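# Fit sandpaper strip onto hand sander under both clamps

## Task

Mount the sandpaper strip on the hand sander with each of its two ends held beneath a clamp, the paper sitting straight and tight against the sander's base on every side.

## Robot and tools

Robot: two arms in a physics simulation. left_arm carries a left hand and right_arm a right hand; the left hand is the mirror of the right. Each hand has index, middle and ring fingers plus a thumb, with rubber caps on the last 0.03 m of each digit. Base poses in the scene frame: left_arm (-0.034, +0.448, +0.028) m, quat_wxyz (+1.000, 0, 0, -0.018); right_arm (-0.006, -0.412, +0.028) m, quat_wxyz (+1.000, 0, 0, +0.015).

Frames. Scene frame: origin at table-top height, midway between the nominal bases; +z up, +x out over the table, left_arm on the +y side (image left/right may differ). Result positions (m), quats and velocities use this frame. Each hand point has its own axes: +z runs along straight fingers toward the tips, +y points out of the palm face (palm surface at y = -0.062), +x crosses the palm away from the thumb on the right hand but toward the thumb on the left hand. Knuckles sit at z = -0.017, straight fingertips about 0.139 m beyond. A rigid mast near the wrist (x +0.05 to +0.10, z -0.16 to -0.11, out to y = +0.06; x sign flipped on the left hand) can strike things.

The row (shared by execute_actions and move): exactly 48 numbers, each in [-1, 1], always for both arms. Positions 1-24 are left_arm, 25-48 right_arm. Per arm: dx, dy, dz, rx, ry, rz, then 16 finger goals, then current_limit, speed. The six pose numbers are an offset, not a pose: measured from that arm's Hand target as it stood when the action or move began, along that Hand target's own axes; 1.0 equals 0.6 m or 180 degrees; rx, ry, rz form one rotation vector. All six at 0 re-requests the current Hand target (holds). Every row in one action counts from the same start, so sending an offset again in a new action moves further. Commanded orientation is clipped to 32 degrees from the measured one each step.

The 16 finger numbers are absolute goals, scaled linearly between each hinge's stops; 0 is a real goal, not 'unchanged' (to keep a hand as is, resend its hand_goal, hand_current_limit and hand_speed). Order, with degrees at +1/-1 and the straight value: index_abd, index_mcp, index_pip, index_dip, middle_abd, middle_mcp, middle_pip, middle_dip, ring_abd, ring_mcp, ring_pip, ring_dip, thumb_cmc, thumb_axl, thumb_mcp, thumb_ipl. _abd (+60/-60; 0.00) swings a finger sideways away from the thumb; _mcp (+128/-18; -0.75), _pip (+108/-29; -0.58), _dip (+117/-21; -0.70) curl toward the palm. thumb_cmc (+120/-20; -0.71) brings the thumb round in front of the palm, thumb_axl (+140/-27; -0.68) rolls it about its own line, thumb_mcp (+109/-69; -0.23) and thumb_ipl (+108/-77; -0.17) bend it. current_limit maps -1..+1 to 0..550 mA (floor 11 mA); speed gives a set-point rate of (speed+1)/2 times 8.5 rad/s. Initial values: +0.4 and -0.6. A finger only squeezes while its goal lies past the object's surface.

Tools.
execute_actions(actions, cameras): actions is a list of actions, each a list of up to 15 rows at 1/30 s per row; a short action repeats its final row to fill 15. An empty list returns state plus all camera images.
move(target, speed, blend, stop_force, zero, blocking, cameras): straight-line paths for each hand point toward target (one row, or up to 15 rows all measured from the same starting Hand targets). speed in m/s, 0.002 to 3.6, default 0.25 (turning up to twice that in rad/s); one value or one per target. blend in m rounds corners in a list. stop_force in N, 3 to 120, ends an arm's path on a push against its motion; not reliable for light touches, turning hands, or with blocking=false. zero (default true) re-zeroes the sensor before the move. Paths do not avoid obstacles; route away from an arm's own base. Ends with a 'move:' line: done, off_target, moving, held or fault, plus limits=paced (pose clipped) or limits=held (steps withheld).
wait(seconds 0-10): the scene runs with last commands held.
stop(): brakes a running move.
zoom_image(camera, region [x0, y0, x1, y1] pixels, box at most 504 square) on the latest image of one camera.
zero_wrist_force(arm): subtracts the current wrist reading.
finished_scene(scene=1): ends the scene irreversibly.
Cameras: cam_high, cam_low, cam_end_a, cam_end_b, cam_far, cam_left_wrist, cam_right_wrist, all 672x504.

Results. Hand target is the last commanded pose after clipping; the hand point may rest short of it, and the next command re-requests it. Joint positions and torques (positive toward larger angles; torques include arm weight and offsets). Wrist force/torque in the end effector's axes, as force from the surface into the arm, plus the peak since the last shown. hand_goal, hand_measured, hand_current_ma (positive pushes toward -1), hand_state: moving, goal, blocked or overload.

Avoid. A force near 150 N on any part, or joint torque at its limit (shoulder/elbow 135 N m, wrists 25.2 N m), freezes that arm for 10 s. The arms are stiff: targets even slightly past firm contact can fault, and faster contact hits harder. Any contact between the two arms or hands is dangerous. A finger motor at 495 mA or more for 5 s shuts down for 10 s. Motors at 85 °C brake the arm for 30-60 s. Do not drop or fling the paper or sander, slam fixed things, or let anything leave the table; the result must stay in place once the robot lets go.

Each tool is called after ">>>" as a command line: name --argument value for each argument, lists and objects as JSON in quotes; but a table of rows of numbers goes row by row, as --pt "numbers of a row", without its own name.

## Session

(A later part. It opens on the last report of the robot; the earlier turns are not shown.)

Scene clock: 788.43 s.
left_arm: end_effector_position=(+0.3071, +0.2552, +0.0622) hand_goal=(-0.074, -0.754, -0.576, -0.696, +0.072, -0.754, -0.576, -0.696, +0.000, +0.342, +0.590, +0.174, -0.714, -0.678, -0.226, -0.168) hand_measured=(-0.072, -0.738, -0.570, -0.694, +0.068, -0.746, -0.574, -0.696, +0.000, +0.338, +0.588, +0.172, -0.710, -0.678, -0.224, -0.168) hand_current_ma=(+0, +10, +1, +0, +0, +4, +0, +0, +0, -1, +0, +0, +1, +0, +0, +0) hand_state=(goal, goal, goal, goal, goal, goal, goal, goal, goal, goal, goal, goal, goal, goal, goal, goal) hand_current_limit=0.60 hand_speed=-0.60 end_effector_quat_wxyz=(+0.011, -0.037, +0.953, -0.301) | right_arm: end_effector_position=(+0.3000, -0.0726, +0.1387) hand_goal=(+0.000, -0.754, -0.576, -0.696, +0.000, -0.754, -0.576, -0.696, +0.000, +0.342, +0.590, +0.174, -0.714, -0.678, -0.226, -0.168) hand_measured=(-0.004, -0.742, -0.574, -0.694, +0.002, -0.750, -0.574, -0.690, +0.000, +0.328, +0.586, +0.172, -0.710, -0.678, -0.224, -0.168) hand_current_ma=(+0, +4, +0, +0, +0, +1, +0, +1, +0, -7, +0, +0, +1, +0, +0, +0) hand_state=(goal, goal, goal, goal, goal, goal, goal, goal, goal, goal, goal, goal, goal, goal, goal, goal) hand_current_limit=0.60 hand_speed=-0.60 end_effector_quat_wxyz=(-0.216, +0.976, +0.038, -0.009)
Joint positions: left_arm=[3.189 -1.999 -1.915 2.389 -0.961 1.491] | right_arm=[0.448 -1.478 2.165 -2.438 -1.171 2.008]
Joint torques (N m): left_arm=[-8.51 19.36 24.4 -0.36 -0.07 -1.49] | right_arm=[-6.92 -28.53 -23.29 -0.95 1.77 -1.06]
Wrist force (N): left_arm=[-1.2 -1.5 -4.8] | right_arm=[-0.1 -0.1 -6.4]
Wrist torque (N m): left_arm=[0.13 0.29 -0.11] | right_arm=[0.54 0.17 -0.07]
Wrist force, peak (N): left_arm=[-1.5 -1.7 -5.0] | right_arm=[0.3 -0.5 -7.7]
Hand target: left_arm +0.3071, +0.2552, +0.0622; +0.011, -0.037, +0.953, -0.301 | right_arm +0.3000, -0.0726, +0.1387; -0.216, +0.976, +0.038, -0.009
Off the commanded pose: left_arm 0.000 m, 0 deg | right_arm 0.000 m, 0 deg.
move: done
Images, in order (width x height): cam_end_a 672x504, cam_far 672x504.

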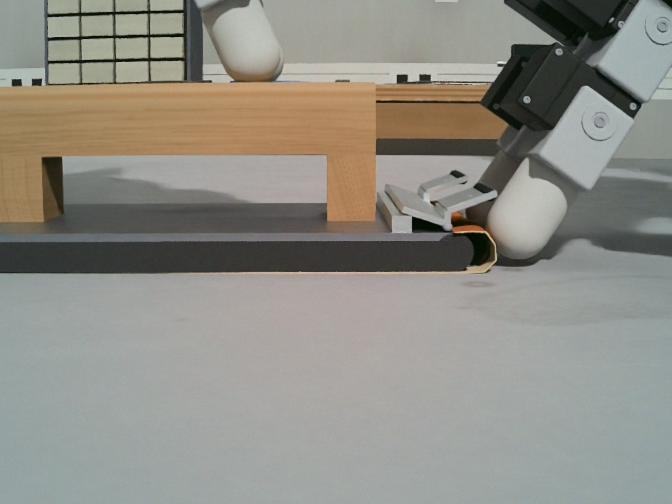

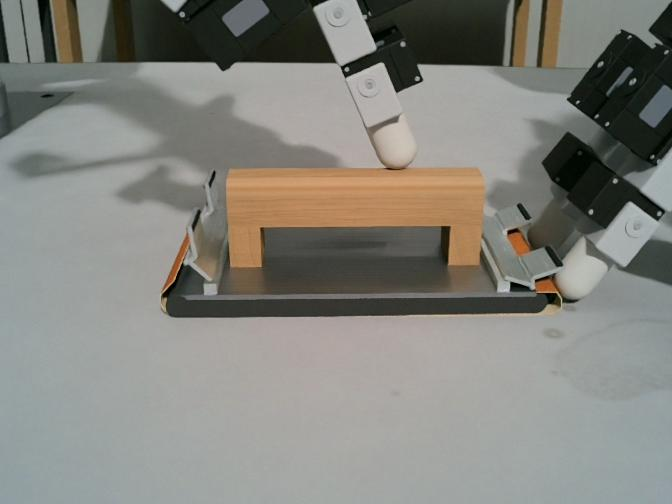

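>>> move --pt "0 -0.0152 -0.0057 0 0 0 -0.073 -0.754 -0.576 -0.696 0.073 -0.754 -0.576 -0.696 0 0.342 0.591 0.174 -0.714 -0.678 -0.226 -0.168 0.7 -0.6 0 0 0 0 0 0 0 -0.754 -0.576 -0.696 0 -0.754 -0.576 -0.696 0 0.342 0.591 0.174 -0.714 -0.678 -0.226 -0.168 0.6 -0.6" --pt "0 -0.0263 -0.0143 0 0 0 -0.073 -0.754 -0.576 -0.696 0.073 -0.754 -0.576 -0.696 0 0.342 0.591 0.174 -0.714 -0.678 -0.226 -0.168 0.7 -0.6 0 0 0 0 0 0 0 -0.754 -0.576 -0.696 0 -0.754 -0.576 -0.696 0 0.342 0.591 0.174 -0.714 -0.678 -0.226 -0.168 0.6 -0.6" --speed 0.03 --blend 0.003 --cameras '["cam_end_a","cam_far"]'

>>> zoom_image --camera "cam_end_a" --region '[380, 140, 560, 285]'

>>> zoom_image --camera "cam_far" --region '[460, 170, 640, 325]'

Scene clock: 800.10 s.
left_arm: end_effector_position=(+0.3077, +0.2472, +0.0781) hand_goal=(-0.074, -0.754, -0.576, -0.696, +0.072, -0.754, -0.576, -0.696, +0.000, +0.342, +0.590, +0.174, -0.714, -0.678, -0.226, -0.168) hand_measured=(-0.072, -0.702, -0.550, -0.684, +0.068, -0.704, -0.548, -0.680, +0.000, +0.338, +0.588, +0.172, -0.710, -0.678, -0.224, -0.168) hand_current_ma=(+0, +72, +19, +5, -1, +69, +23, +10, +0, -1, +0, +0, +1, +0, +0, +0) hand_state=(goal, blocked, blocked, goal, goal, blocked, blocked, goal, goal, goal, goal, goal, goal, goal, goal, goal) hand_current_limit=0.70 hand_speed=-0.60 end_effector_quat_wxyz=(+0.011, -0.037, +0.953, -0.301) | right_arm: end_effector_position=(+0.3000, -0.0726, +0.1387) hand_goal=(+0.000, -0.754, -0.576, -0.696, +0.000, -0.754, -0.576, -0.696, +0.000, +0.342, +0.590, +0.174, -0.714, -0.678, -0.226, -0.168) hand_measured=(-0.004, -0.742, -0.574, -0.694, +0.002, -0.750, -0.574, -0.690, +0.000, +0.328, +0.586, +0.172, -0.710, -0.678, -0.224, -0.168) hand_current_ma=(+0, +4, +0, +0, +0, +1, +0, +1, +0, -7, +0, +0, +1, +0, +0, +0) hand_state=(goal, goal, goal, goal, goal, goal, goal, goal, goal, goal, goal, goal, goal, goal, goal, goal) hand_current_limit=0.60 hand_speed=-0.60 end_effector_quat_wxyz=(-0.216, +0.976, +0.038, -0.009)
Joint positions: left_arm=[3.167 -1.975 -1.892 2.357 -0.962 1.463] | right_arm=[0.448 -1.478 2.165 -2.438 -1.171 2.008]
Joint torques (N m): left_arm=[-9.95 45.54 25.07 -4.06 1.58 -1.57] | right_arm=[-6.48 -27.88 -20.62 -0.89 1.78 -0.68]
Wrist force (N): left_arm=[-1.5 2.6 -5.0] | right_arm=[-0.1 -0.3 -7.2]
Wrist torque (N m): left_arm=[-0.24 0.26 -0.12] | right_arm=[0.56 0.18 -0.07]
Wrist force, peak (N): left_arm=[-1.5 2.0 -5.3] | right_arm=[0.1 -0.8 -8.0]
Hand target: left_arm +0.3077, +0.2472, +0.0783; +0.011, -0.037, +0.953, -0.301 | right_arm +0.3000, -0.0726, +0.1387; -0.216, +0.976, +0.038, -0.009
Off the commanded pose: left_arm 0.000 m, 0 deg | right_arm 0.000 m, 0 deg.
move: done
Images, in order (width x height): cam_end_a 672x504, cam_far 672x504.

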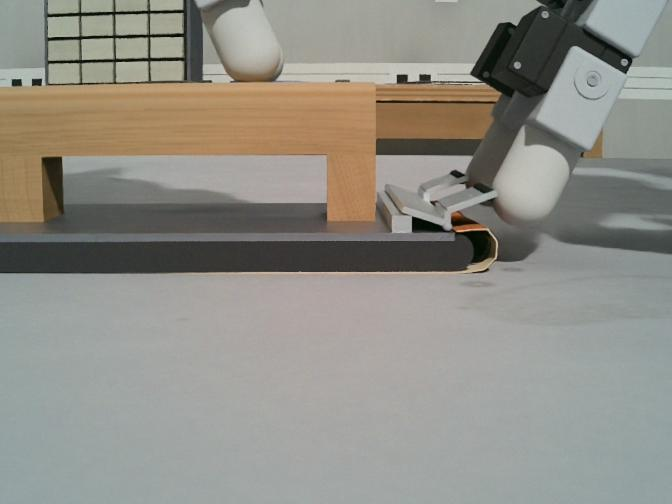

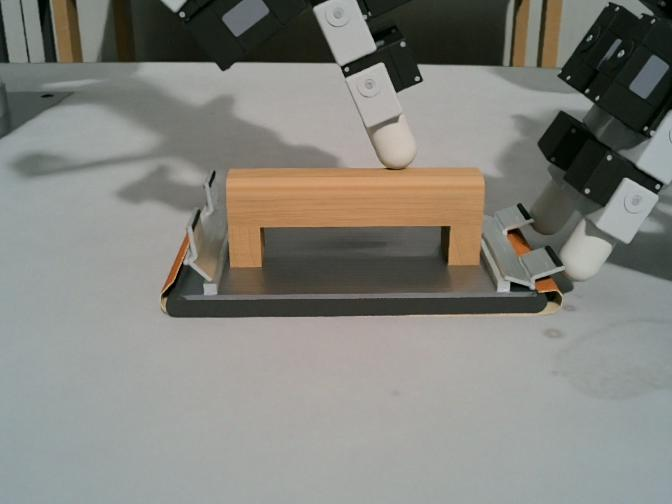

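Scaled by 2.800 from the camera's 672x504 image, which has a finer 960x720 frame.

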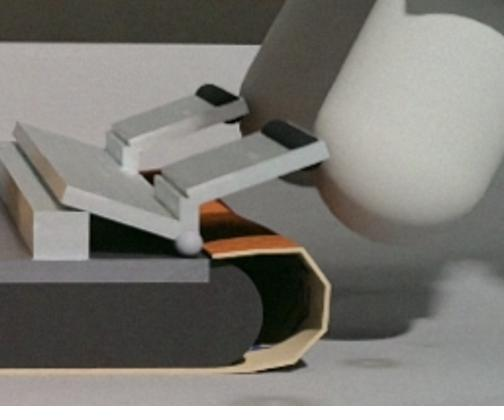

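Scaled by 2.800 from the camera's 672x504 image, which has a finer 960x720 frame.

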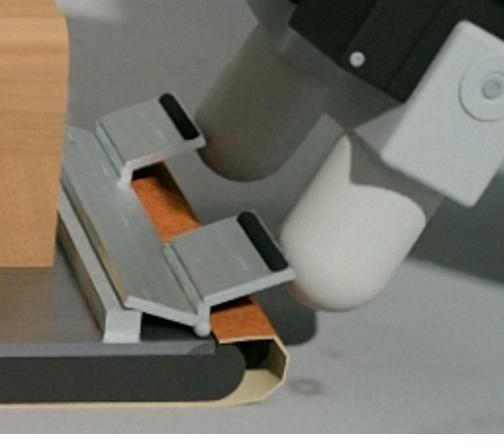

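>>> move --pt "0 0.0117 0.0027 0 0 0 -0.073 -0.754 -0.576 -0.696 0.073 -0.754 -0.576 -0.696 0 0.342 0.591 0.174 -0.714 -0.678 -0.226 -0.168 0.7 -0.6 0 0 0.0030 0 0 0 0 -0.754 -0.576 -0.696 0 -0.754 -0.576 -0.696 0 0.342 0.591 0.174 -0.714 -0.678 -0.226 -0.168 0.6 -0.6" --pt "0 0.0272 0.0150 0 0 0 -0.073 -0.754 -0.576 -0.696 0.073 -0.754 -0.576 -0.696 0 0.342 0.591 0.174 -0.714 -0.678 -0.226 -0.168 0.7 -0.6 0 0 0.0030 0 0 0 0 -0.754 -0.576 -0.696 0 -0.754 -0.576 -0.696 0 0.342 0.591 0.174 -0.714 -0.678 -0.226 -0.168 0.6 -0.6" --speed 0.04 --cameras '["cam_end_a"]'

>>> zoom_image --camera "cam_end_a" --region '[380, 140, 560, 285]'

Scene clock: 870.47 s.
left_arm: end_effector_position=(+0.3071, +0.2553, +0.0616) hand_goal=(-0.074, -0.754, -0.576, -0.696, +0.072, -0.754, -0.576, -0.696, +0.000, +0.342, +0.590, +0.174, -0.714, -0.678, -0.226, -0.168) hand_measured=(-0.072, -0.736, -0.570, -0.694, +0.070, -0.738, -0.570, -0.692, +0.000, +0.338, +0.588, +0.172, -0.710, -0.678, -0.224, -0.168) hand_current_ma=(+0, +11, +2, +0, +0, +9, +1, +1, +0, -1, +0, +0, +1, +0, +0, +0) hand_state=(goal, goal, goal, goal, goal, goal, goal, goal, goal, goal, goal, goal, goal, goal, goal, goal) hand_current_limit=0.70 hand_speed=-0.60 end_effector_quat_wxyz=(+0.011, -0.037, +0.953, -0.301) | right_arm: end_effector_position=(+0.3000, -0.0718, +0.1371) hand_goal=(+0.000, -0.754, -0.576, -0.696, +0.000, -0.754, -0.576, -0.696, +0.000, +0.342, +0.590, +0.174, -0.714, -0.678, -0.226, -0.168) hand_measured=(-0.004, -0.742, -0.574, -0.694, +0.000, -0.756, -0.568, -0.676, +0.000, +0.328, +0.586, +0.172, -0.710, -0.678, -0.224, -0.168) hand_current_ma=(+0, +4, +0, +0, +0, +0, +2, +11, +0, -7, +0, +0, +1, +0, +0, +0) hand_state=(goal, goal, goal, goal, goal, goal, goal, blocked, goal, goal, goal, goal, goal, goal, goal, goal) hand_current_limit=0.60 hand_speed=-0.60 end_effector_quat_wxyz=(-0.216, +0.976, +0.038, -0.009)
Joint positions: left_arm=[3.19 -2 -1.916 2.39 -0.961 1.491] | right_arm=[0.45 -1.474 2.166 -2.443 -1.172 2.01]
Joint torques (N m): left_arm=[11.69 18.82 -2.15 -0.68 2.85 1.7] | right_arm=[15.75 7.03 3.29 -0.63 -1.3 1.56]
Wrist force (N): left_arm=[-1.3 -2.0 -4.3] | right_arm=[-0.5 -3.0 -42.2]
Wrist torque (N m): left_arm=[0.08 0.24 -0.21] | right_arm=[3.23 0.87 -0.15]
Wrist force, peak (N): left_arm=[-1.4 -1.3 -6.7] | right_arm=[-0.5 -3.0 -42.2]
Hand target: left_arm +0.3071, +0.2554, +0.0615; +0.011, -0.037, +0.953, -0.301 | right_arm +0.3000, -0.0718, +0.1371; -0.216, +0.976, +0.038, -0.009
Off the commanded pose: left_arm 0.000 m, 0 deg | right_arm 0.000 m, 0 deg.
move: done
Images, in order (width x height): cam_end_a 672x504.

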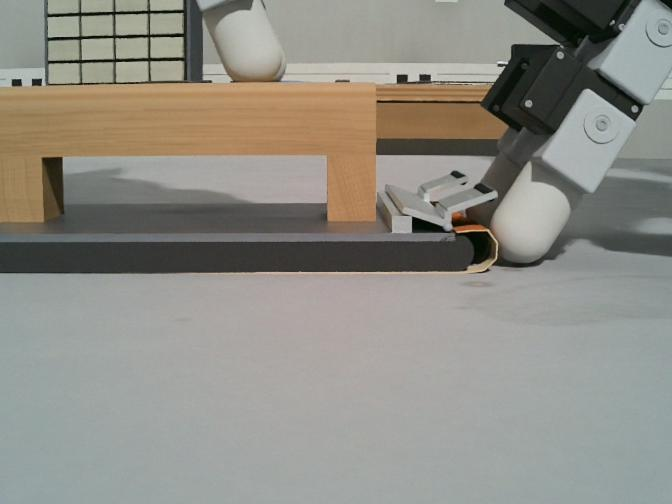

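Scaled by 2.800 from the camera's 672x504 image, which has a finer 960x720 frame.

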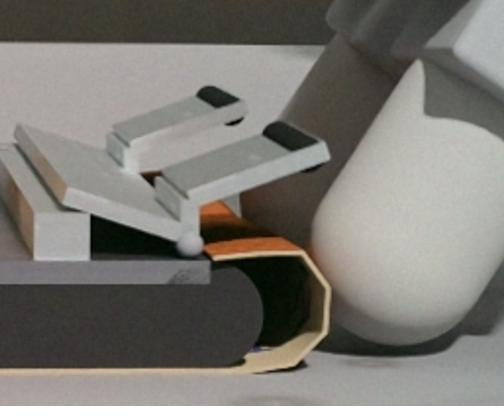

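>>> move --target '[0,-0.0217,0, 0,0,0, -0.073,-0.77,-0.576,-0.696, 0.073,-0.77,-0.576,-0.696, 0,0.342,0.591,0.174, -0.714,-0.678,-0.226,-0.168, 0.75,-0.6, 0,0,-0.0018, 0,0,0, 0,-0.754,-0.576,-0.696, 0,-0.754,-0.576,-0.696, 0,0.342,0.591,0.174, -0.714,-0.678,-0.226,-0.168, 0.6,-0.6]' --speed 0.03 --cameras '["cam_end_a"]'

>>> zoom_image --camera "cam_end_a" --region '[380, 140, 560, 285]'

Scene clock: 875.70 s.
left_arm: end_effector_position=(+0.3079, +0.2448, +0.0690) hand_goal=(-0.074, -0.770, -0.576, -0.696, +0.072, -0.770, -0.576, -0.696, +0.000, +0.342, +0.590, +0.174, -0.714, -0.678, -0.226, -0.168) hand_measured=(-0.074, -0.712, -0.548, -0.684, +0.070, -0.714, -0.544, -0.678, +0.000, +0.338, +0.588, +0.172, -0.710, -0.678, -0.224, -0.168) hand_current_ma=(+0, +91, +24, +6, +0, +86, +29, +12, +0, -1, +0, +0, +1, +0, +0, +0) hand_state=(goal, blocked, blocked, goal, goal, blocked, blocked, goal, goal, goal, goal, goal, goal, goal, goal, goal) hand_current_limit=0.75 hand_speed=-0.60 end_effector_quat_wxyz=(+0.011, -0.037, +0.953, -0.301) | right_arm: end_effector_position=(+0.3000, -0.0722, +0.1380) hand_goal=(+0.000, -0.754, -0.576, -0.696, +0.000, -0.754, -0.576, -0.696, +0.000, +0.342, +0.590, +0.174, -0.714, -0.678, -0.226, -0.168) hand_measured=(-0.004, -0.742, -0.574, -0.694, +0.002, -0.756, -0.568, -0.674, +0.000, +0.328, +0.586, +0.172, -0.710, -0.678, -0.224, -0.168) hand_current_ma=(+0, +4, +0, +0, +0, +0, +2, +12, +0, -7, +0, +0, +1, +0, +0, +0) hand_state=(goal, goal, goal, goal, goal, goal, goal, blocked, goal, goal, goal, goal, goal, goal, goal, goal) hand_current_limit=0.60 hand_speed=-0.60 end_effector_quat_wxyz=(-0.216, +0.976, +0.038, -0.009)
Joint positions: left_arm=[3.16 -1.992 -1.896 2.382 -0.962 1.455] | right_arm=[0.449 -1.476 2.165 -2.44 -1.172 2.009]
Joint torques (N m): left_arm=[-10.75 47.03 24.93 -3.66 1.59 -1.76] | right_arm=[-8.56 -24.08 -17.58 0.58 1.98 -1.75]
Wrist force (N): left_arm=[-1.1 3.1 -7.3] | right_arm=[0.0 -1.8 -19.8]
Wrist torque (N m): left_arm=[-0.14 0.25 -0.09] | right_arm=[1.52 0.42 0.03]
Wrist force, peak (N): left_arm=[-1.6 3.0 -7.5] | right_arm=[-0.5 -3.1 -42.3]
Hand target: left_arm +0.3079, +0.2447, +0.0690; +0.011, -0.037, +0.953, -0.301 | right_arm +0.3000, -0.0723, +0.1381; -0.216, +0.976, +0.038, -0.009
Off the commanded pose: left_arm 0.000 m, 0 deg | right_arm 0.000 m, 0 deg.
move: done
Images, in order (width x height): cam_end_a 672x504.

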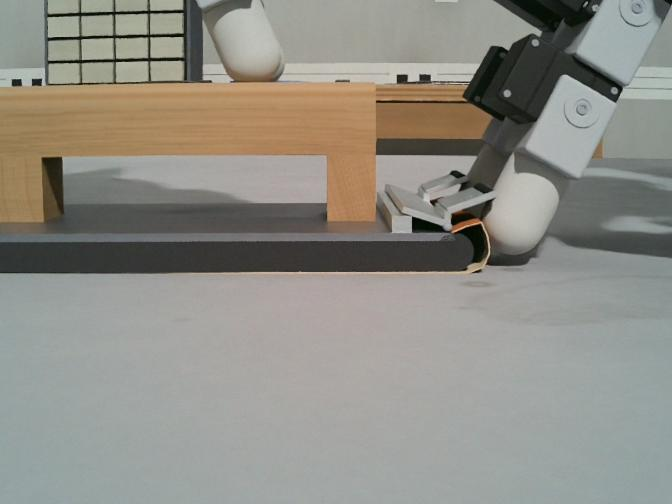

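Scaled by 2.800 from the camera's 672x504 image, which has a finer 960x720 frame.

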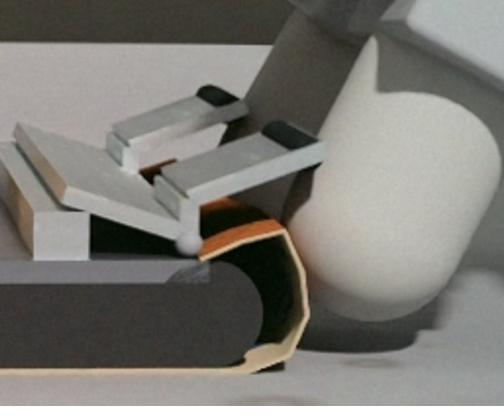

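>>> move --target '[0,-0.008,0, 0,0,0, -0.073,-0.92,-0.66,-0.76, 0.073,-0.92,-0.66,-0.76, 0,0.342,0.591,0.174, -0.714,-0.678,-0.226,-0.168, 0.75,-0.85, 0,0,0, 0,0,0, 0,-0.754,-0.576,-0.696, 0,-0.754,-0.576,-0.696, 0,0.342,0.591,0.174, -0.714,-0.678,-0.226,-0.168, 0.6,-0.6]' --speed 0.02 --cameras '["cam_end_a","cam_far"]'

>>> zoom_image --camera "cam_end_a" --region '[380, 140, 560, 285]'

Scene clock: 881.90 s.
left_arm: end_effector_position=(+0.3082, +0.2409, +0.0717) hand_goal=(-0.074, -0.920, -0.660, -0.760, +0.072, -0.920, -0.660, -0.760, +0.000, +0.342, +0.590, +0.174, -0.714, -0.678, -0.226, -0.168) hand_measured=(-0.074, -0.692, -0.546, -0.702, +0.070, -0.696, -0.544, -0.690, +0.000, +0.338, +0.588, +0.172, -0.710, -0.678, -0.224, -0.168) hand_current_ma=(+0, +481, +250, +81, +0, +481, +264, +109, +0, -1, +0, +0, +1, +0, +0, +0) hand_state=(goal, blocked, blocked, blocked, goal, blocked, blocked, blocked, goal, goal, goal, goal, goal, goal, goal, goal) hand_current_limit=0.75 hand_speed=-0.85 end_effector_quat_wxyz=(+0.011, -0.037, +0.953, -0.301) end_effector_velocity=(+0.000, -0.001, +0.001) end_effector_angular_velocity=(+0.001, +0.001, +0.002) | right_arm: end_effector_position=(+0.3000, -0.0723, +0.1381) hand_goal=(+0.000, -0.754, -0.576, -0.696, +0.000, -0.754, -0.576, -0.696, +0.000, +0.342, +0.590, +0.174, -0.714, -0.678, -0.226, -0.168) hand_measured=(-0.004, -0.742, -0.574, -0.694, +0.002, -0.756, -0.568, -0.674, +0.000, +0.328, +0.586, +0.172, -0.710, -0.678, -0.224, -0.168) hand_current_ma=(+0, +4, +0, +0, +0, +0, +2, +12, +0, -7, +0, +0, +1, +0, +0, +0) hand_state=(goal, goal, goal, goal, goal, goal, goal, blocked, goal, goal, goal, goal, goal, goal, goal, goal) hand_current_limit=0.60 hand_speed=-0.60 end_effector_quat_wxyz=(-0.216, +0.976, +0.038, -0.009)
Joint positions: left_arm=[3.15 -1.989 -1.888 2.379 -0.963 1.442] | right_arm=[0.449 -1.476 2.165 -2.44 -1.172 2.009]
Joint velocities: left_arm=[-0.003 0.001 0.002 -0.001 -0.001 -0.005] | right_arm=[within noise]
Joint torques (N m): left_arm=[-12.74 48.74 27.14 -3.92 4.45 -2.06] | right_arm=[-7.61 -24.13 -16.59 0.49 2.09 -1.72]
Wrist force (N): left_arm=[-1.1 12.8 -7.6] | right_arm=[-0.1 -1.7 -20.2]
Wrist torque (N m): left_arm=[-0.93 0.26 -0.13] | right_arm=[1.52 0.41 0.03]
Wrist force, peak (N): left_arm=[-1.2 13.9 -7.9] | right_arm=[-0.1 -1.7 -20.6]
Hand target: left_arm +0.3082, +0.2408, +0.0718; +0.011, -0.037, +0.953, -0.301 | right_arm +0.3000, -0.0723, +0.1381; -0.216, +0.976, +0.038, -0.009
Off the commanded pose: left_arm 0.000 m, 0 deg | right_arm 0.000 m, 0 deg.
move: done
Images, in order (width x height): cam_end_a 672x504, cam_far 672x504.

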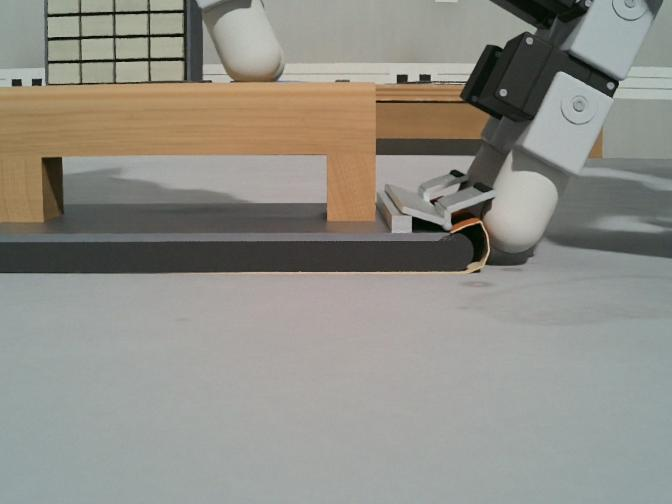

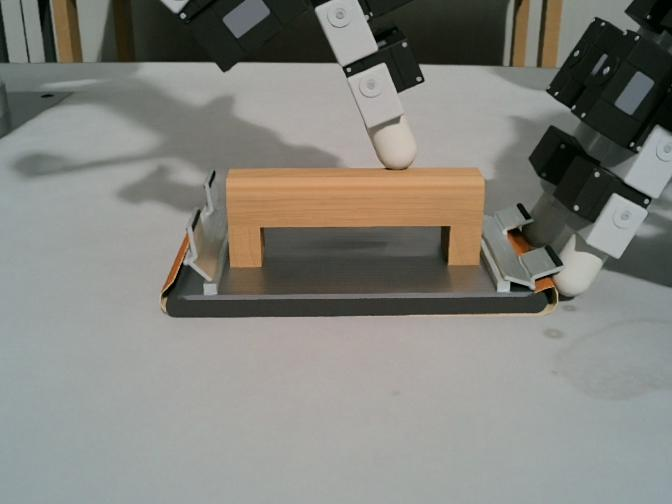

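Scaled by 2.800 from the camera's 672x504 image, which has a finer 960x720 frame.

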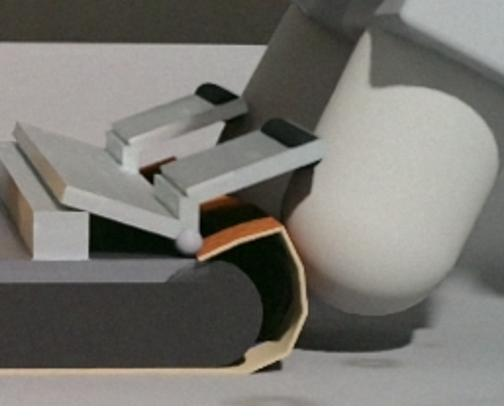

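>>> move --pt "0 0.004 -0.004 0 0 0 -0.073 -0.754 -0.576 -0.696 0.073 -0.754 -0.576 -0.696 0 0.342 0.591 0.174 -0.714 -0.678 -0.226 -0.168 0.75 -0.85 0 0 0 0 0 0 0 -0.754 -0.576 -0.696 0 -0.754 -0.576 -0.696 0 0.342 0.591 0.174 -0.714 -0.678 -0.226 -0.168 0.6 -0.6" --pt "0 0.0025 -0.0150 0 0 0 -0.073 -0.754 -0.576 -0.696 0.073 -0.754 -0.576 -0.696 0 0.342 0.591 0.174 -0.714 -0.678 -0.226 -0.168 0.75 -0.85 0 0 0 0 0 0 0 -0.754 -0.576 -0.696 0 -0.754 -0.576 -0.696 0 0.342 0.591 0.174 -0.714 -0.678 -0.226 -0.168 0.6 -0.6" --speed 0.03 --cameras '["cam_end_a"]'

>>> zoom_image --camera "cam_end_a" --region '[380, 140, 560, 285]'

Scene clock: 899.17 s.
left_arm: end_effector_position=(+0.3076, +0.2472, +0.0781) hand_goal=(-0.074, -0.754, -0.576, -0.696, +0.072, -0.754, -0.576, -0.696, +0.000, +0.342, +0.590, +0.174, -0.714, -0.678, -0.226, -0.168) hand_measured=(-0.074, -0.698, -0.548, -0.682, +0.070, -0.700, -0.546, -0.676, +0.000, +0.338, +0.588, +0.172, -0.710, -0.678, -0.224, -0.168) hand_current_ma=(+0, +82, +22, +7, +0, +79, +26, +13, +0, -1, +0, +0, +1, +0, +0, +0) hand_state=(goal, blocked, blocked, goal, goal, blocked, blocked, blocked, goal, goal, goal, goal, goal, goal, goal, goal) hand_current_limit=0.75 hand_speed=-0.85 end_effector_quat_wxyz=(+0.011, -0.037, +0.953, -0.301) | right_arm: end_effector_position=(+0.3000, -0.0723, +0.1381) hand_goal=(+0.000, -0.754, -0.576, -0.696, +0.000, -0.754, -0.576, -0.696, +0.000, +0.342, +0.590, +0.174, -0.714, -0.678, -0.226, -0.168) hand_measured=(-0.004, -0.742, -0.574, -0.694, +0.002, -0.756, -0.568, -0.674, +0.000, +0.328, +0.586, +0.172, -0.710, -0.678, -0.224, -0.168) hand_current_ma=(+0, +4, +0, +0, +0, +0, +2, +12, +0, -7, +0, +0, +1, +0, +0, +0) hand_state=(goal, goal, goal, goal, goal, goal, goal, blocked, goal, goal, goal, goal, goal, goal, goal, goal) hand_current_limit=0.60 hand_speed=-0.60 end_effector_quat_wxyz=(-0.216, +0.976, +0.038, -0.009)
Joint positions: left_arm=[3.167 -1.975 -1.892 2.357 -0.962 1.463] | right_arm=[0.449 -1.476 2.165 -2.44 -1.172 2.009]
Joint torques (N m): left_arm=[10.85 45.37 20.67 -3.71 3.42 1.72] | right_arm=[-6.81 -21.55 -16.43 0.04 2.08 -1.73]
Wrist force (N): left_arm=[-1.5 -0.2 -4.4] | right_arm=[-0.1 -1.3 -18.6]
Wrist torque (N m): left_arm=[-0.07 0.26 -0.22] | right_arm=[1.49 0.40 0.03]
Wrist force, peak (N): left_arm=[-1.0 14.0 -6.6] | right_arm=[0.0 -1.8 -20.6]
Hand target: left_arm +0.3077, +0.2472, +0.0783; +0.011, -0.037, +0.953, -0.301 | right_arm +0.3000, -0.0723, +0.1381; -0.216, +0.976, +0.038, -0.009
Off the commanded pose: left_arm 0.000 m, 0 deg | right_arm 0.000 m, 0 deg.
move: done
Images, in order (width x height): cam_end_a 672x504.

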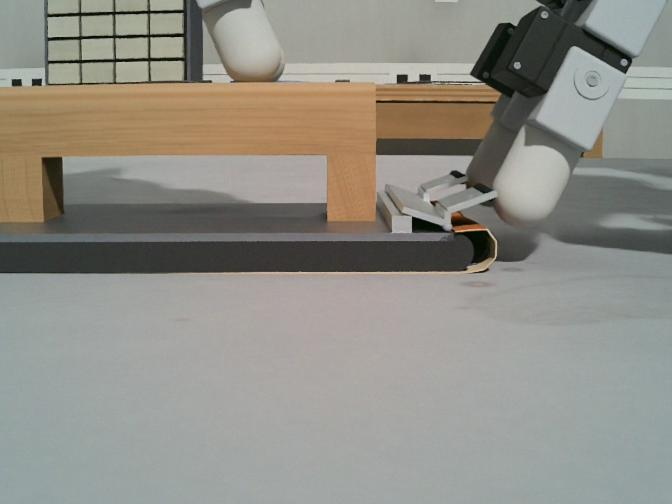

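Scaled by 2.800 from the camera's 672x504 image, which has a finer 960x720 frame.

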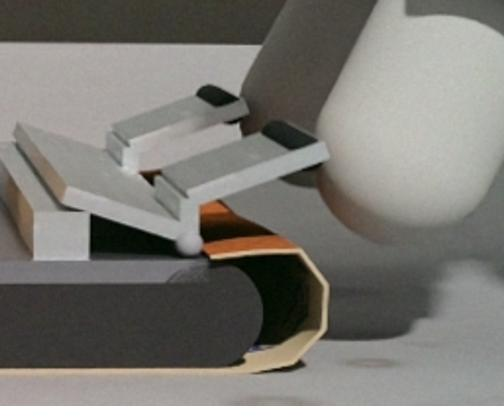

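>>> execute_actions --actions '[]'

>>> zoom_image --camera "cam_end_a" --region '[380, 140, 560, 285]'

Scene clock: 919.17 s.
left_arm: end_effector_position=(+0.3077, +0.2472, +0.0783) hand_goal=(-0.074, -0.754, -0.576, -0.696, +0.072, -0.754, -0.576, -0.696, +0.000, +0.342, +0.590, +0.174, -0.714, -0.678, -0.226, -0.168) hand_measured=(-0.074, -0.698, -0.548, -0.682, +0.070, -0.700, -0.546, -0.676, +0.000, +0.338, +0.588, +0.172, -0.710, -0.678, -0.224, -0.168) hand_current_ma=(+0, +81, +22, +7, +0, +78, +26, +13, +0, -1, +0, +0, +1, +0, +0, +0) hand_state=(goal, blocked, blocked, goal, goal, blocked, blocked, blocked, goal, goal, goal, goal, goal, goal, goal, goal) hand_current_limit=0.75 hand_speed=-0.85 end_effector_quat_wxyz=(+0.011, -0.037, +0.953, -0.301) | right_arm: end_effector_position=(+0.3000, -0.0723, +0.1381) hand_goal=(+0.000, -0.754, -0.576, -0.696, +0.000, -0.754, -0.576, -0.696, +0.000, +0.342, +0.590, +0.174, -0.714, -0.678, -0.226, -0.168) hand_measured=(-0.004, -0.742, -0.574, -0.694, +0.002, -0.756, -0.568, -0.674, +0.000, +0.328, +0.586, +0.172, -0.710, -0.678, -0.224, -0.168) hand_current_ma=(+0, +4, +0, +0, +0, +0, +2, +12, +0, -7, +0, +0, +1, +0, +0, +0) hand_state=(goal, goal, goal, goal, goal, goal, goal, blocked, goal, goal, goal, goal, goal, goal, goal, goal) hand_current_limit=0.60 hand_speed=-0.60 end_effector_quat_wxyz=(-0.216, +0.976, +0.038, -0.009)
Joint positions: left_arm=[3.167 -1.975 -1.892 2.357 -0.962 1.463] | right_arm=[0.449 -1.476 2.165 -2.44 -1.172 2.009]
Joint velocities: within noise
Joint torques (N m): left_arm=[11.72 45.84 24.73 -3.58 3.14 1.86] | right_arm=[-5.65 -17.42 -13.85 -0.28 1.92 -1.98]
Motor temperatures (°C): left_arm=[30 29 28 35 35 39] | right_arm=[27 32 31 37 33 37]
Wrist force (N): left_arm=[-1.1 0.0 -4.3] | right_arm=[-0.2 -1.2 -18.2]
Wrist torque (N m): left_arm=[-0.06 0.25 -0.18] | right_arm=[1.50 0.41 0.02]
Wrist force, peak (N): left_arm=[-1.7 -0.5 -5.2] | right_arm=[0.1 -1.8 -19.5]
Hand target: left_arm +0.3077, +0.2472, +0.0783; +0.011, -0.037, +0.953, -0.301 | right_arm +0.3000, -0.0723, +0.1381; -0.216, +0.976, +0.038, -0.009
Off the commanded pose: left_arm 0.000 m, 0 deg | right_arm 0.000 m, 0 deg.

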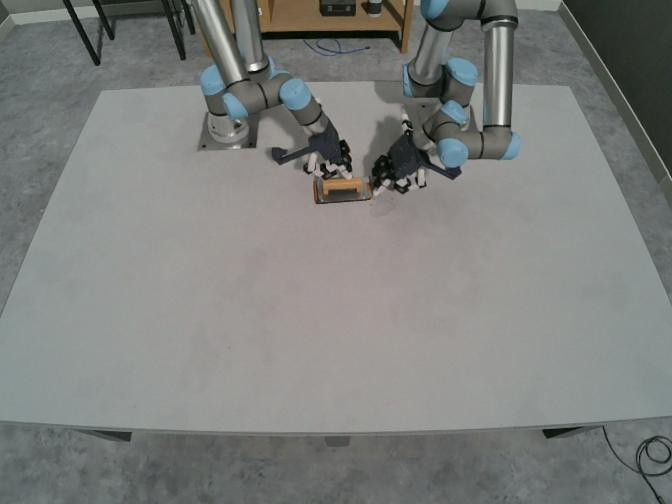

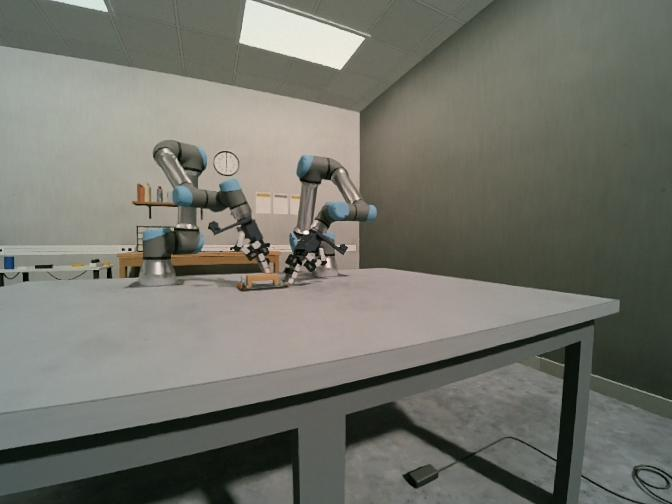

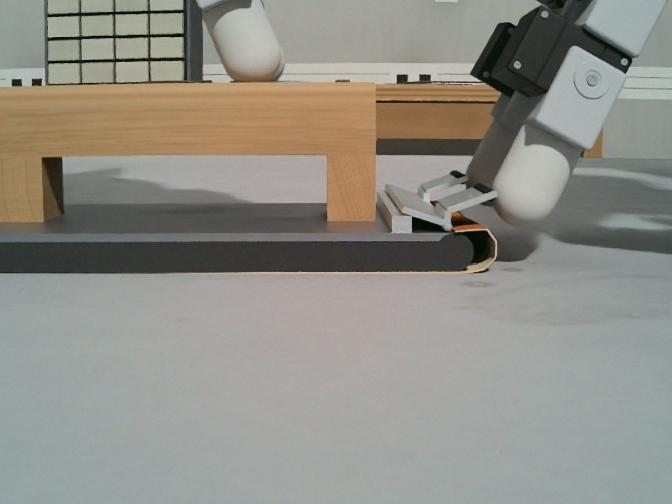

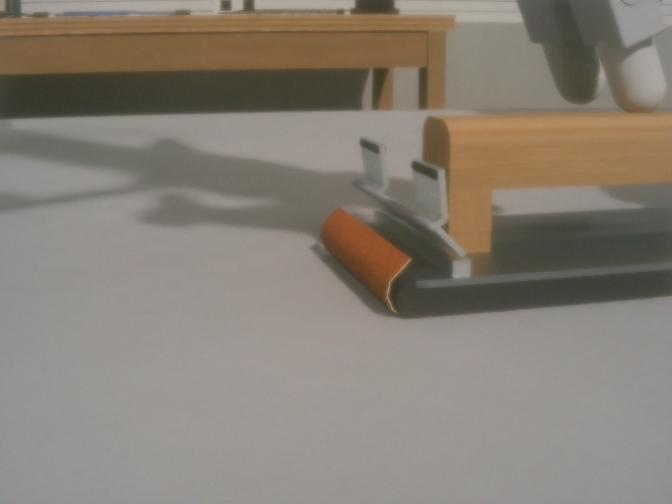

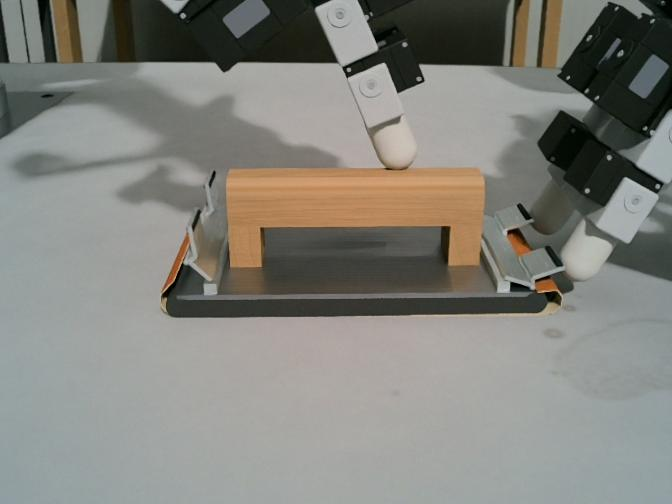

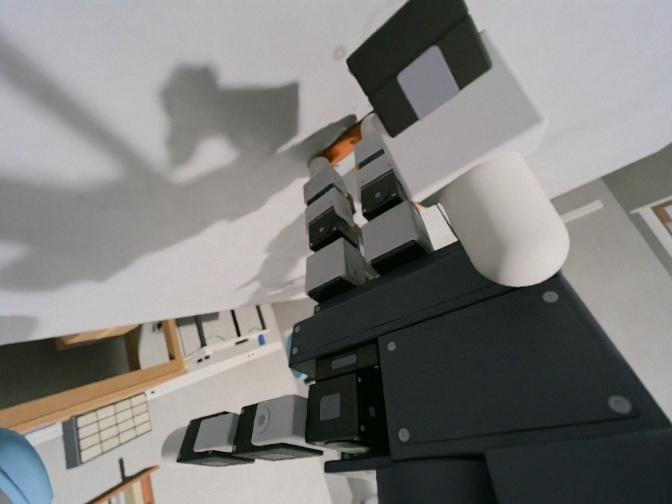

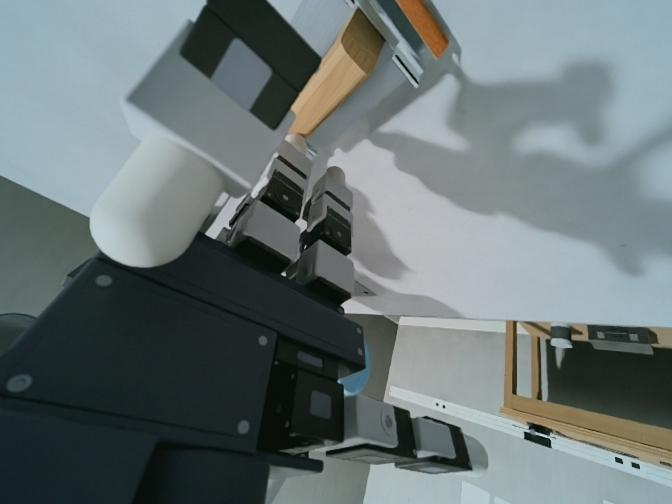

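Scaled by 2.800 from the camera's 672x504 image, which has a finer 960x720 frame.

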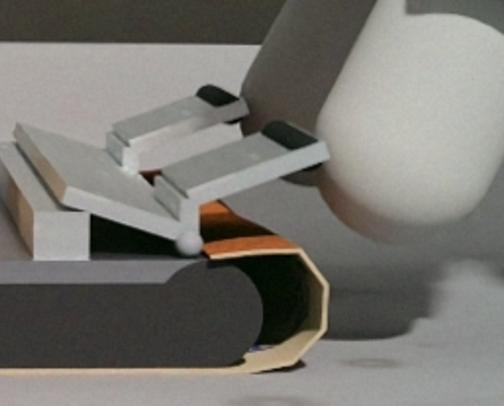

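>>> zoom_image --camera "cam_far" --region '[460, 180, 620, 310]'

>>> zoom_image --camera "cam_left_wrist" --region '[260, 80, 460, 240]'

Scaled by 3.150 from the camera's 672x504 image, which has a finer 960x720 frame.

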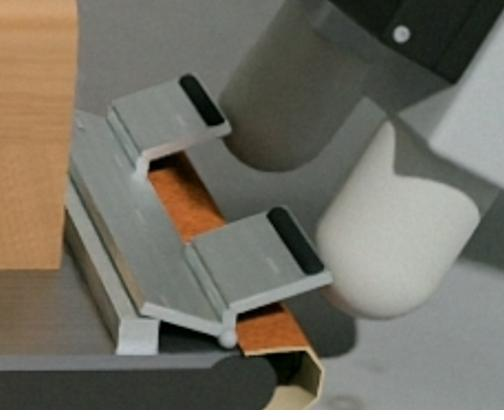

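Scaled by 2.520 from the camera's 672x504 image, which has a finer 960x720 frame.

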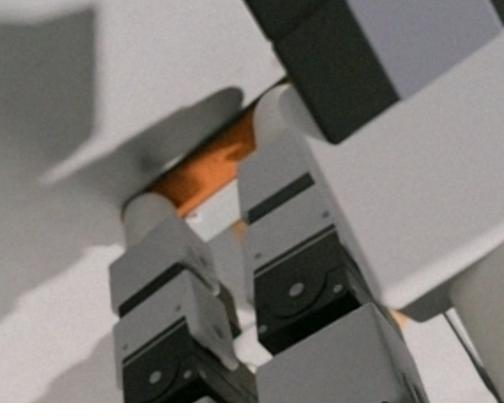

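>>> zoom_image --camera "cam_far" --region '[480, 195, 570, 305]'

>>> zoom_image --camera "cam_far" --region '[150, 160, 260, 325]'

Scaled by 4.582 from the camera's 672x504 image, which has a finer 960x720 frame.

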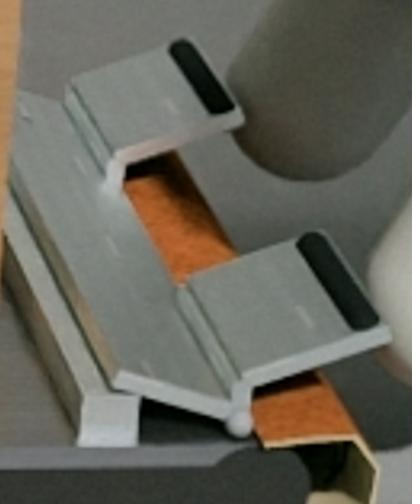

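Scaled by 3.055 from the camera's 672x504 image, which has a finer 960x720 frame.

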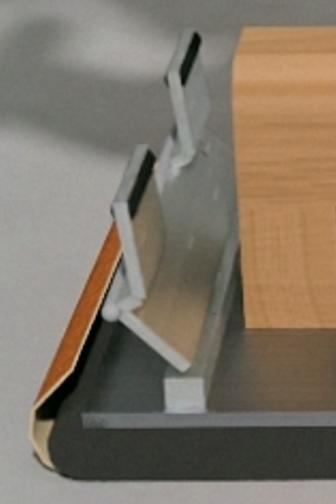

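>>> zoom_image --camera "cam_far" --region '[500, 180, 640, 300]'

Scaled by 3.600 from the camera's 672x504 image, which has a finer 960x720 frame.

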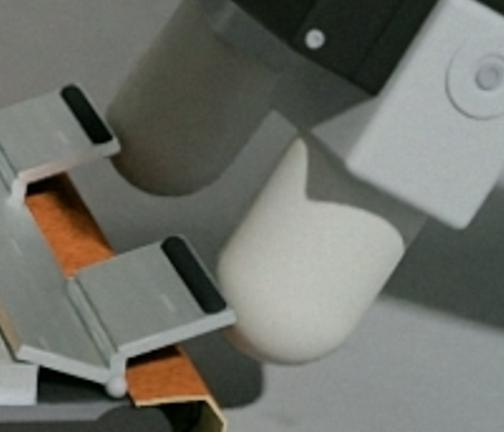

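>>> move --pt "0 -0.0122 -0.0464 0 0 0 -0.073 -0.754 -0.576 -0.696 0.073 -0.754 -0.576 -0.696 0 0.342 0.591 0.174 -0.714 -0.678 -0.226 -0.168 0.75 -0.85 0 0 0 0 0 0 0 -0.754 -0.576 -0.696 0 -0.754 -0.576 -0.696 0 0.342 0.591 0.174 -0.714 -0.678 -0.226 -0.168 0.6 -0.6" --pt "-0.0448 -0.01365 -0.04538 0 0 0 -0.073 -0.754 -0.576 -0.696 0.073 -0.754 -0.576 -0.696 0 0.342 0.591 0.174 -0.714 -0.678 -0.226 -0.168 0.75 -0.85 0 0 0 0 0 0 0 -0.754 -0.576 -0.696 0 -0.754 -0.576 -0.696 0 0.342 0.591 0.174 -0.714 -0.678 -0.226 -0.168 0.6 -0.6" --pt "-0.0448 0.0078 0.0143 0 0 0 -0.073 -0.754 -0.576 -0.696 0.073 -0.754 -0.576 -0.696 0 0.342 0.591 0.174 -0.714 -0.678 -0.226 -0.168 0.75 -0.85 0 0 0 0 0 0 0 -0.754 -0.576 -0.696 0 -0.754 -0.576 -0.696 0 0.342 0.591 0.174 -0.714 -0.678 -0.226 -0.168 0.6 -0.6" --speed '[0.12, 0.12, 0.03]' --blend '[0.01, 0.01, 0]' --stop_force 5 --cameras '["cam_far", "cam_end_a"]'

>>> zoom_image --camera "cam_far" --region '[500, 180, 640, 300]'

>>> zoom_image --camera "cam_end_a" --region '[380, 140, 560, 285]'

Scene clock: 1055.57 s.
left_arm: end_effector_position=(+0.3346, +0.2482, +0.0685) hand_goal=(-0.074, -0.754, -0.576, -0.696, +0.072, -0.754, -0.576, -0.696, +0.000, +0.342, +0.590, +0.174, -0.714, -0.678, -0.226, -0.168) hand_measured=(-0.074, -0.738, -0.570, -0.694, +0.070, -0.740, -0.570, -0.692, +0.000, +0.338, +0.588, +0.172, -0.710, -0.678, -0.224, -0.168) hand_current_ma=(+0, +10, +1, +0, +0, +8, +1, +1, +0, -1, +0, +0, +1, +0, +0, +0) hand_state=(goal, goal, goal, goal, goal, goal, goal, goal, goal, goal, goal, goal, goal, goal, goal, goal) hand_current_limit=0.75 hand_speed=-0.85 end_effector_quat_wxyz=(+0.011, -0.037, +0.953, -0.301) | right_arm: end_effector_position=(+0.3000, -0.0723, +0.1381) hand_goal=(+0.000, -0.754, -0.576, -0.696, +0.000, -0.754, -0.576, -0.696, +0.000, +0.342, +0.590, +0.174, -0.714, -0.678, -0.226, -0.168) hand_measured=(-0.004, -0.742, -0.574, -0.694, +0.002, -0.756, -0.568, -0.674, +0.000, +0.328, +0.586, +0.172, -0.710, -0.678, -0.224, -0.168) hand_current_ma=(+0, +4, +0, +0, +0, +0, +2, +12, +0, -7, +0, +0, +1, +0, +0, +0) hand_state=(goal, goal, goal, goal, goal, goal, goal, blocked, goal, goal, goal, goal, goal, goal, goal, goal) hand_current_limit=0.60 hand_speed=-0.60 end_effector_quat_wxyz=(-0.216, +0.976, +0.038, -0.009)
Joint positions: left_arm=[3.17 -2.04 -1.821 2.349 -0.962 1.467] | right_arm=[0.449 -1.476 2.165 -2.44 -1.172 2.009]
Joint torques (N m): left_arm=[-9.19 21.95 -0.92 -0.71 0.02 -1.39] | right_arm=[-3.13 -14.24 -10.81 -1.26 1.67 -1.83]
Wrist force (N): left_arm=[-1.7 -1.6 -5.6] | right_arm=[0.0 -1.3 -18.1]
Wrist torque (N m): left_arm=[0.20 0.32 -0.15] | right_arm=[1.47 0.38 0.04]
Wrist force, peak (N): left_arm=[-1.3 -2.3 -6.5] | right_arm=[-0.2 -1.7 -19.3]
Hand target: left_arm +0.3346, +0.2482, +0.0685; +0.011, -0.037, +0.953, -0.301 | right_arm +0.3000, -0.0723, +0.1381; -0.216, +0.976, +0.038, -0.009
Off the commanded pose: left_arm 0.000 m, 0 deg | right_arm 0.000 m, 0 deg.
move: done
Images, in order (width x height): cam_end_a 672x504, cam_far 672x504.

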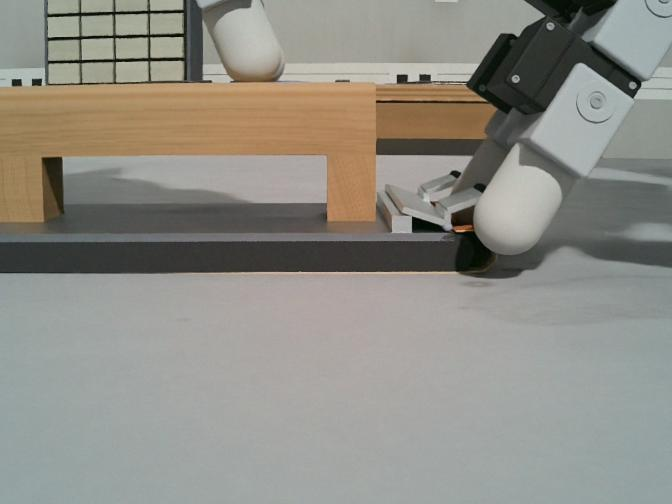

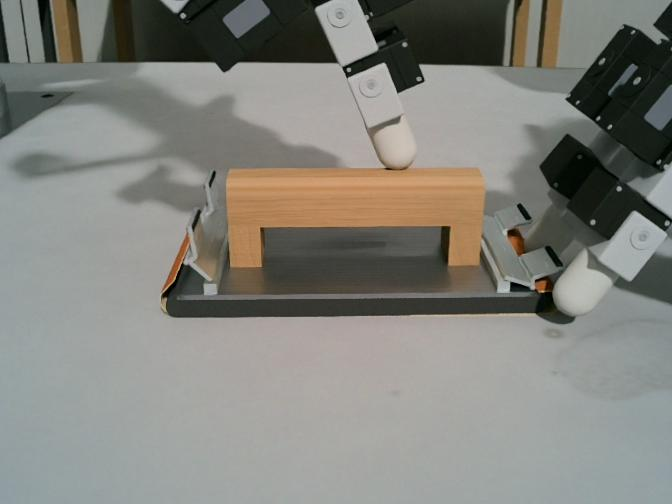

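Scaled by 3.600 from the camera's 672x504 image, which has a finer 960x720 frame.

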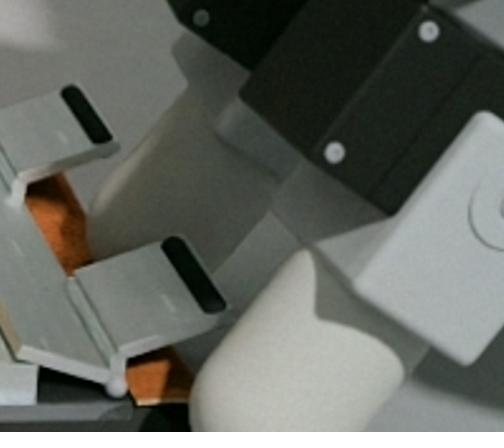

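Scaled by 2.800 from the camera's 672x504 image, which has a finer 960x720 frame.

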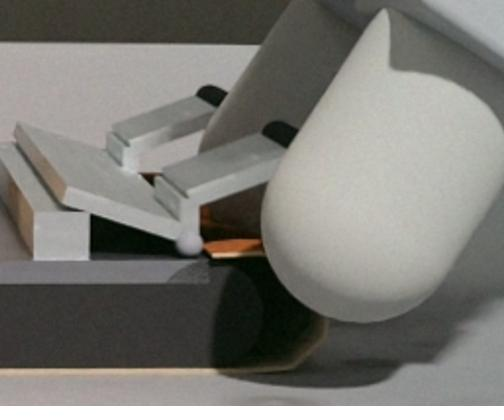

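>>> move --target '[0, 0, 0, 0, 0, 0, 0.30, -0.754, -0.576, -0.696, -0.30, -0.754, -0.576, -0.696, 0, 0.342, 0.591, 0.174, -0.714, -0.678, -0.226, -0.168, 0.75, -0.85, 0, 0, 0, 0, 0, 0, 0, -0.754, -0.576, -0.696, 0, -0.754, -0.576, -0.696, 0, 0.342, 0.591, 0.174, -0.714, -0.678, -0.226, -0.168, 0.6, -0.6]' --cameras '["cam_far"]'

>>> zoom_image --camera "cam_far" --region '[500, 180, 640, 320]'

Scene clock: 1060.70 s.
left_arm: end_effector_position=(+0.3346, +0.2482, +0.0685) hand_goal=(+0.300, -0.754, -0.576, -0.696, -0.300, -0.754, -0.576, -0.696, +0.000, +0.342, +0.590, +0.174, -0.714, -0.678, -0.226, -0.168) hand_measured=(+0.034, -0.738, -0.570, -0.694, -0.018, -0.740, -0.570, -0.692, +0.000, +0.338, +0.588, +0.172, -0.710, -0.678, -0.224, -0.168) hand_current_ma=(-481, +10, +1, +0, +481, +8, +1, +1, +0, -1, +0, +0, +1, +0, +0, +0) hand_state=(blocked, goal, goal, goal, blocked, goal, goal, goal, goal, goal, goal, goal, goal, goal, goal, goal) hand_current_limit=0.75 hand_speed=-0.85 end_effector_quat_wxyz=(+0.011, -0.037, +0.953, -0.301) | right_arm: end_effector_position=(+0.3000, -0.0723, +0.1381) hand_goal=(+0.000, -0.754, -0.576, -0.696, +0.000, -0.754, -0.576, -0.696, +0.000, +0.342, +0.590, +0.174, -0.714, -0.678, -0.226, -0.168) hand_measured=(-0.004, -0.742, -0.574, -0.694, +0.002, -0.756, -0.568, -0.674, +0.000, +0.328, +0.586, +0.172, -0.710, -0.678, -0.224, -0.168) hand_current_ma=(+0, +4, +0, +0, +0, +0, +2, +12, +0, -7, +0, +0, +1, +0, +0, +0) hand_state=(goal, goal, goal, goal, goal, goal, goal, blocked, goal, goal, goal, goal, goal, goal, goal, goal) hand_current_limit=0.60 hand_speed=-0.60 end_effector_quat_wxyz=(-0.216, +0.976, +0.038, -0.009)
Joint positions: left_arm=[3.17 -2.04 -1.821 2.349 -0.962 1.467] | right_arm=[0.449 -1.476 2.165 -2.44 -1.172 2.009]
Joint torques (N m): left_arm=[-6.98 22.22 4.74 -0.62 0.13 -1.37] | right_arm=[-2.47 -11.96 -9.02 -1.75 1.2 -1.56]
Wrist force (N): left_arm=[-1.4 -1.7 -7.6] | right_arm=[-0.1 -1.7 -18.9]
Wrist torque (N m): left_arm=[0.26 0.29 -0.14] | right_arm=[1.45 0.39 0.03]
Wrist force, peak (N): left_arm=[-1.4 -1.7 -7.6] | right_arm=[-0.1 -1.5 -19.1]
Hand target: left_arm +0.3346, +0.2482, +0.0685; +0.011, -0.037, +0.953, -0.301 | right_arm +0.3000, -0.0723, +0.1381; -0.216, +0.976, +0.038, -0.009
Off the commanded pose: left_arm 0.000 m, 0 deg | right_arm 0.000 m, 0 deg.
move: done
Images, in order (width x height): cam_far 672x504.

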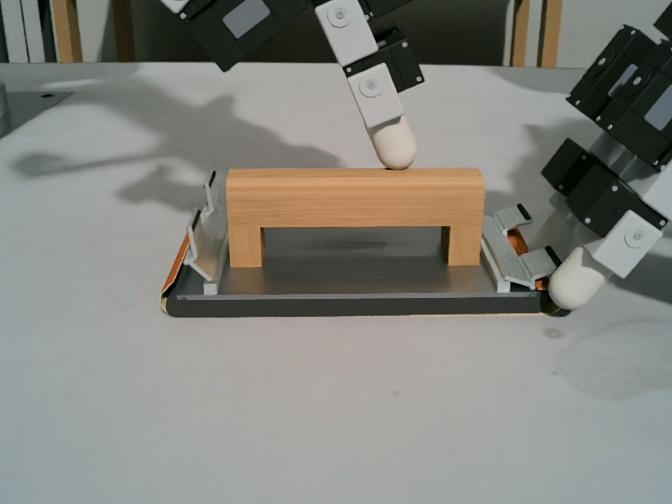

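Scaled by 3.600 from the camera's 672x504 image, which has a finer 960x720 frame.

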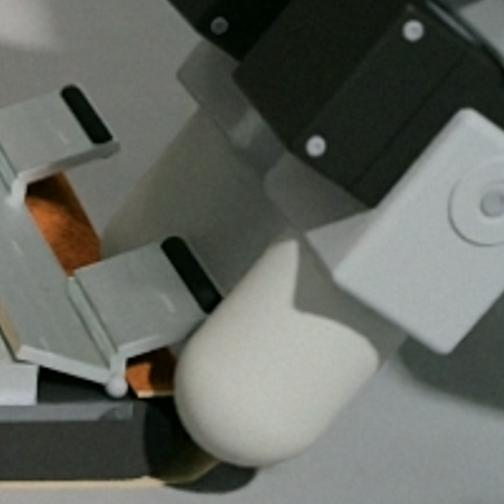

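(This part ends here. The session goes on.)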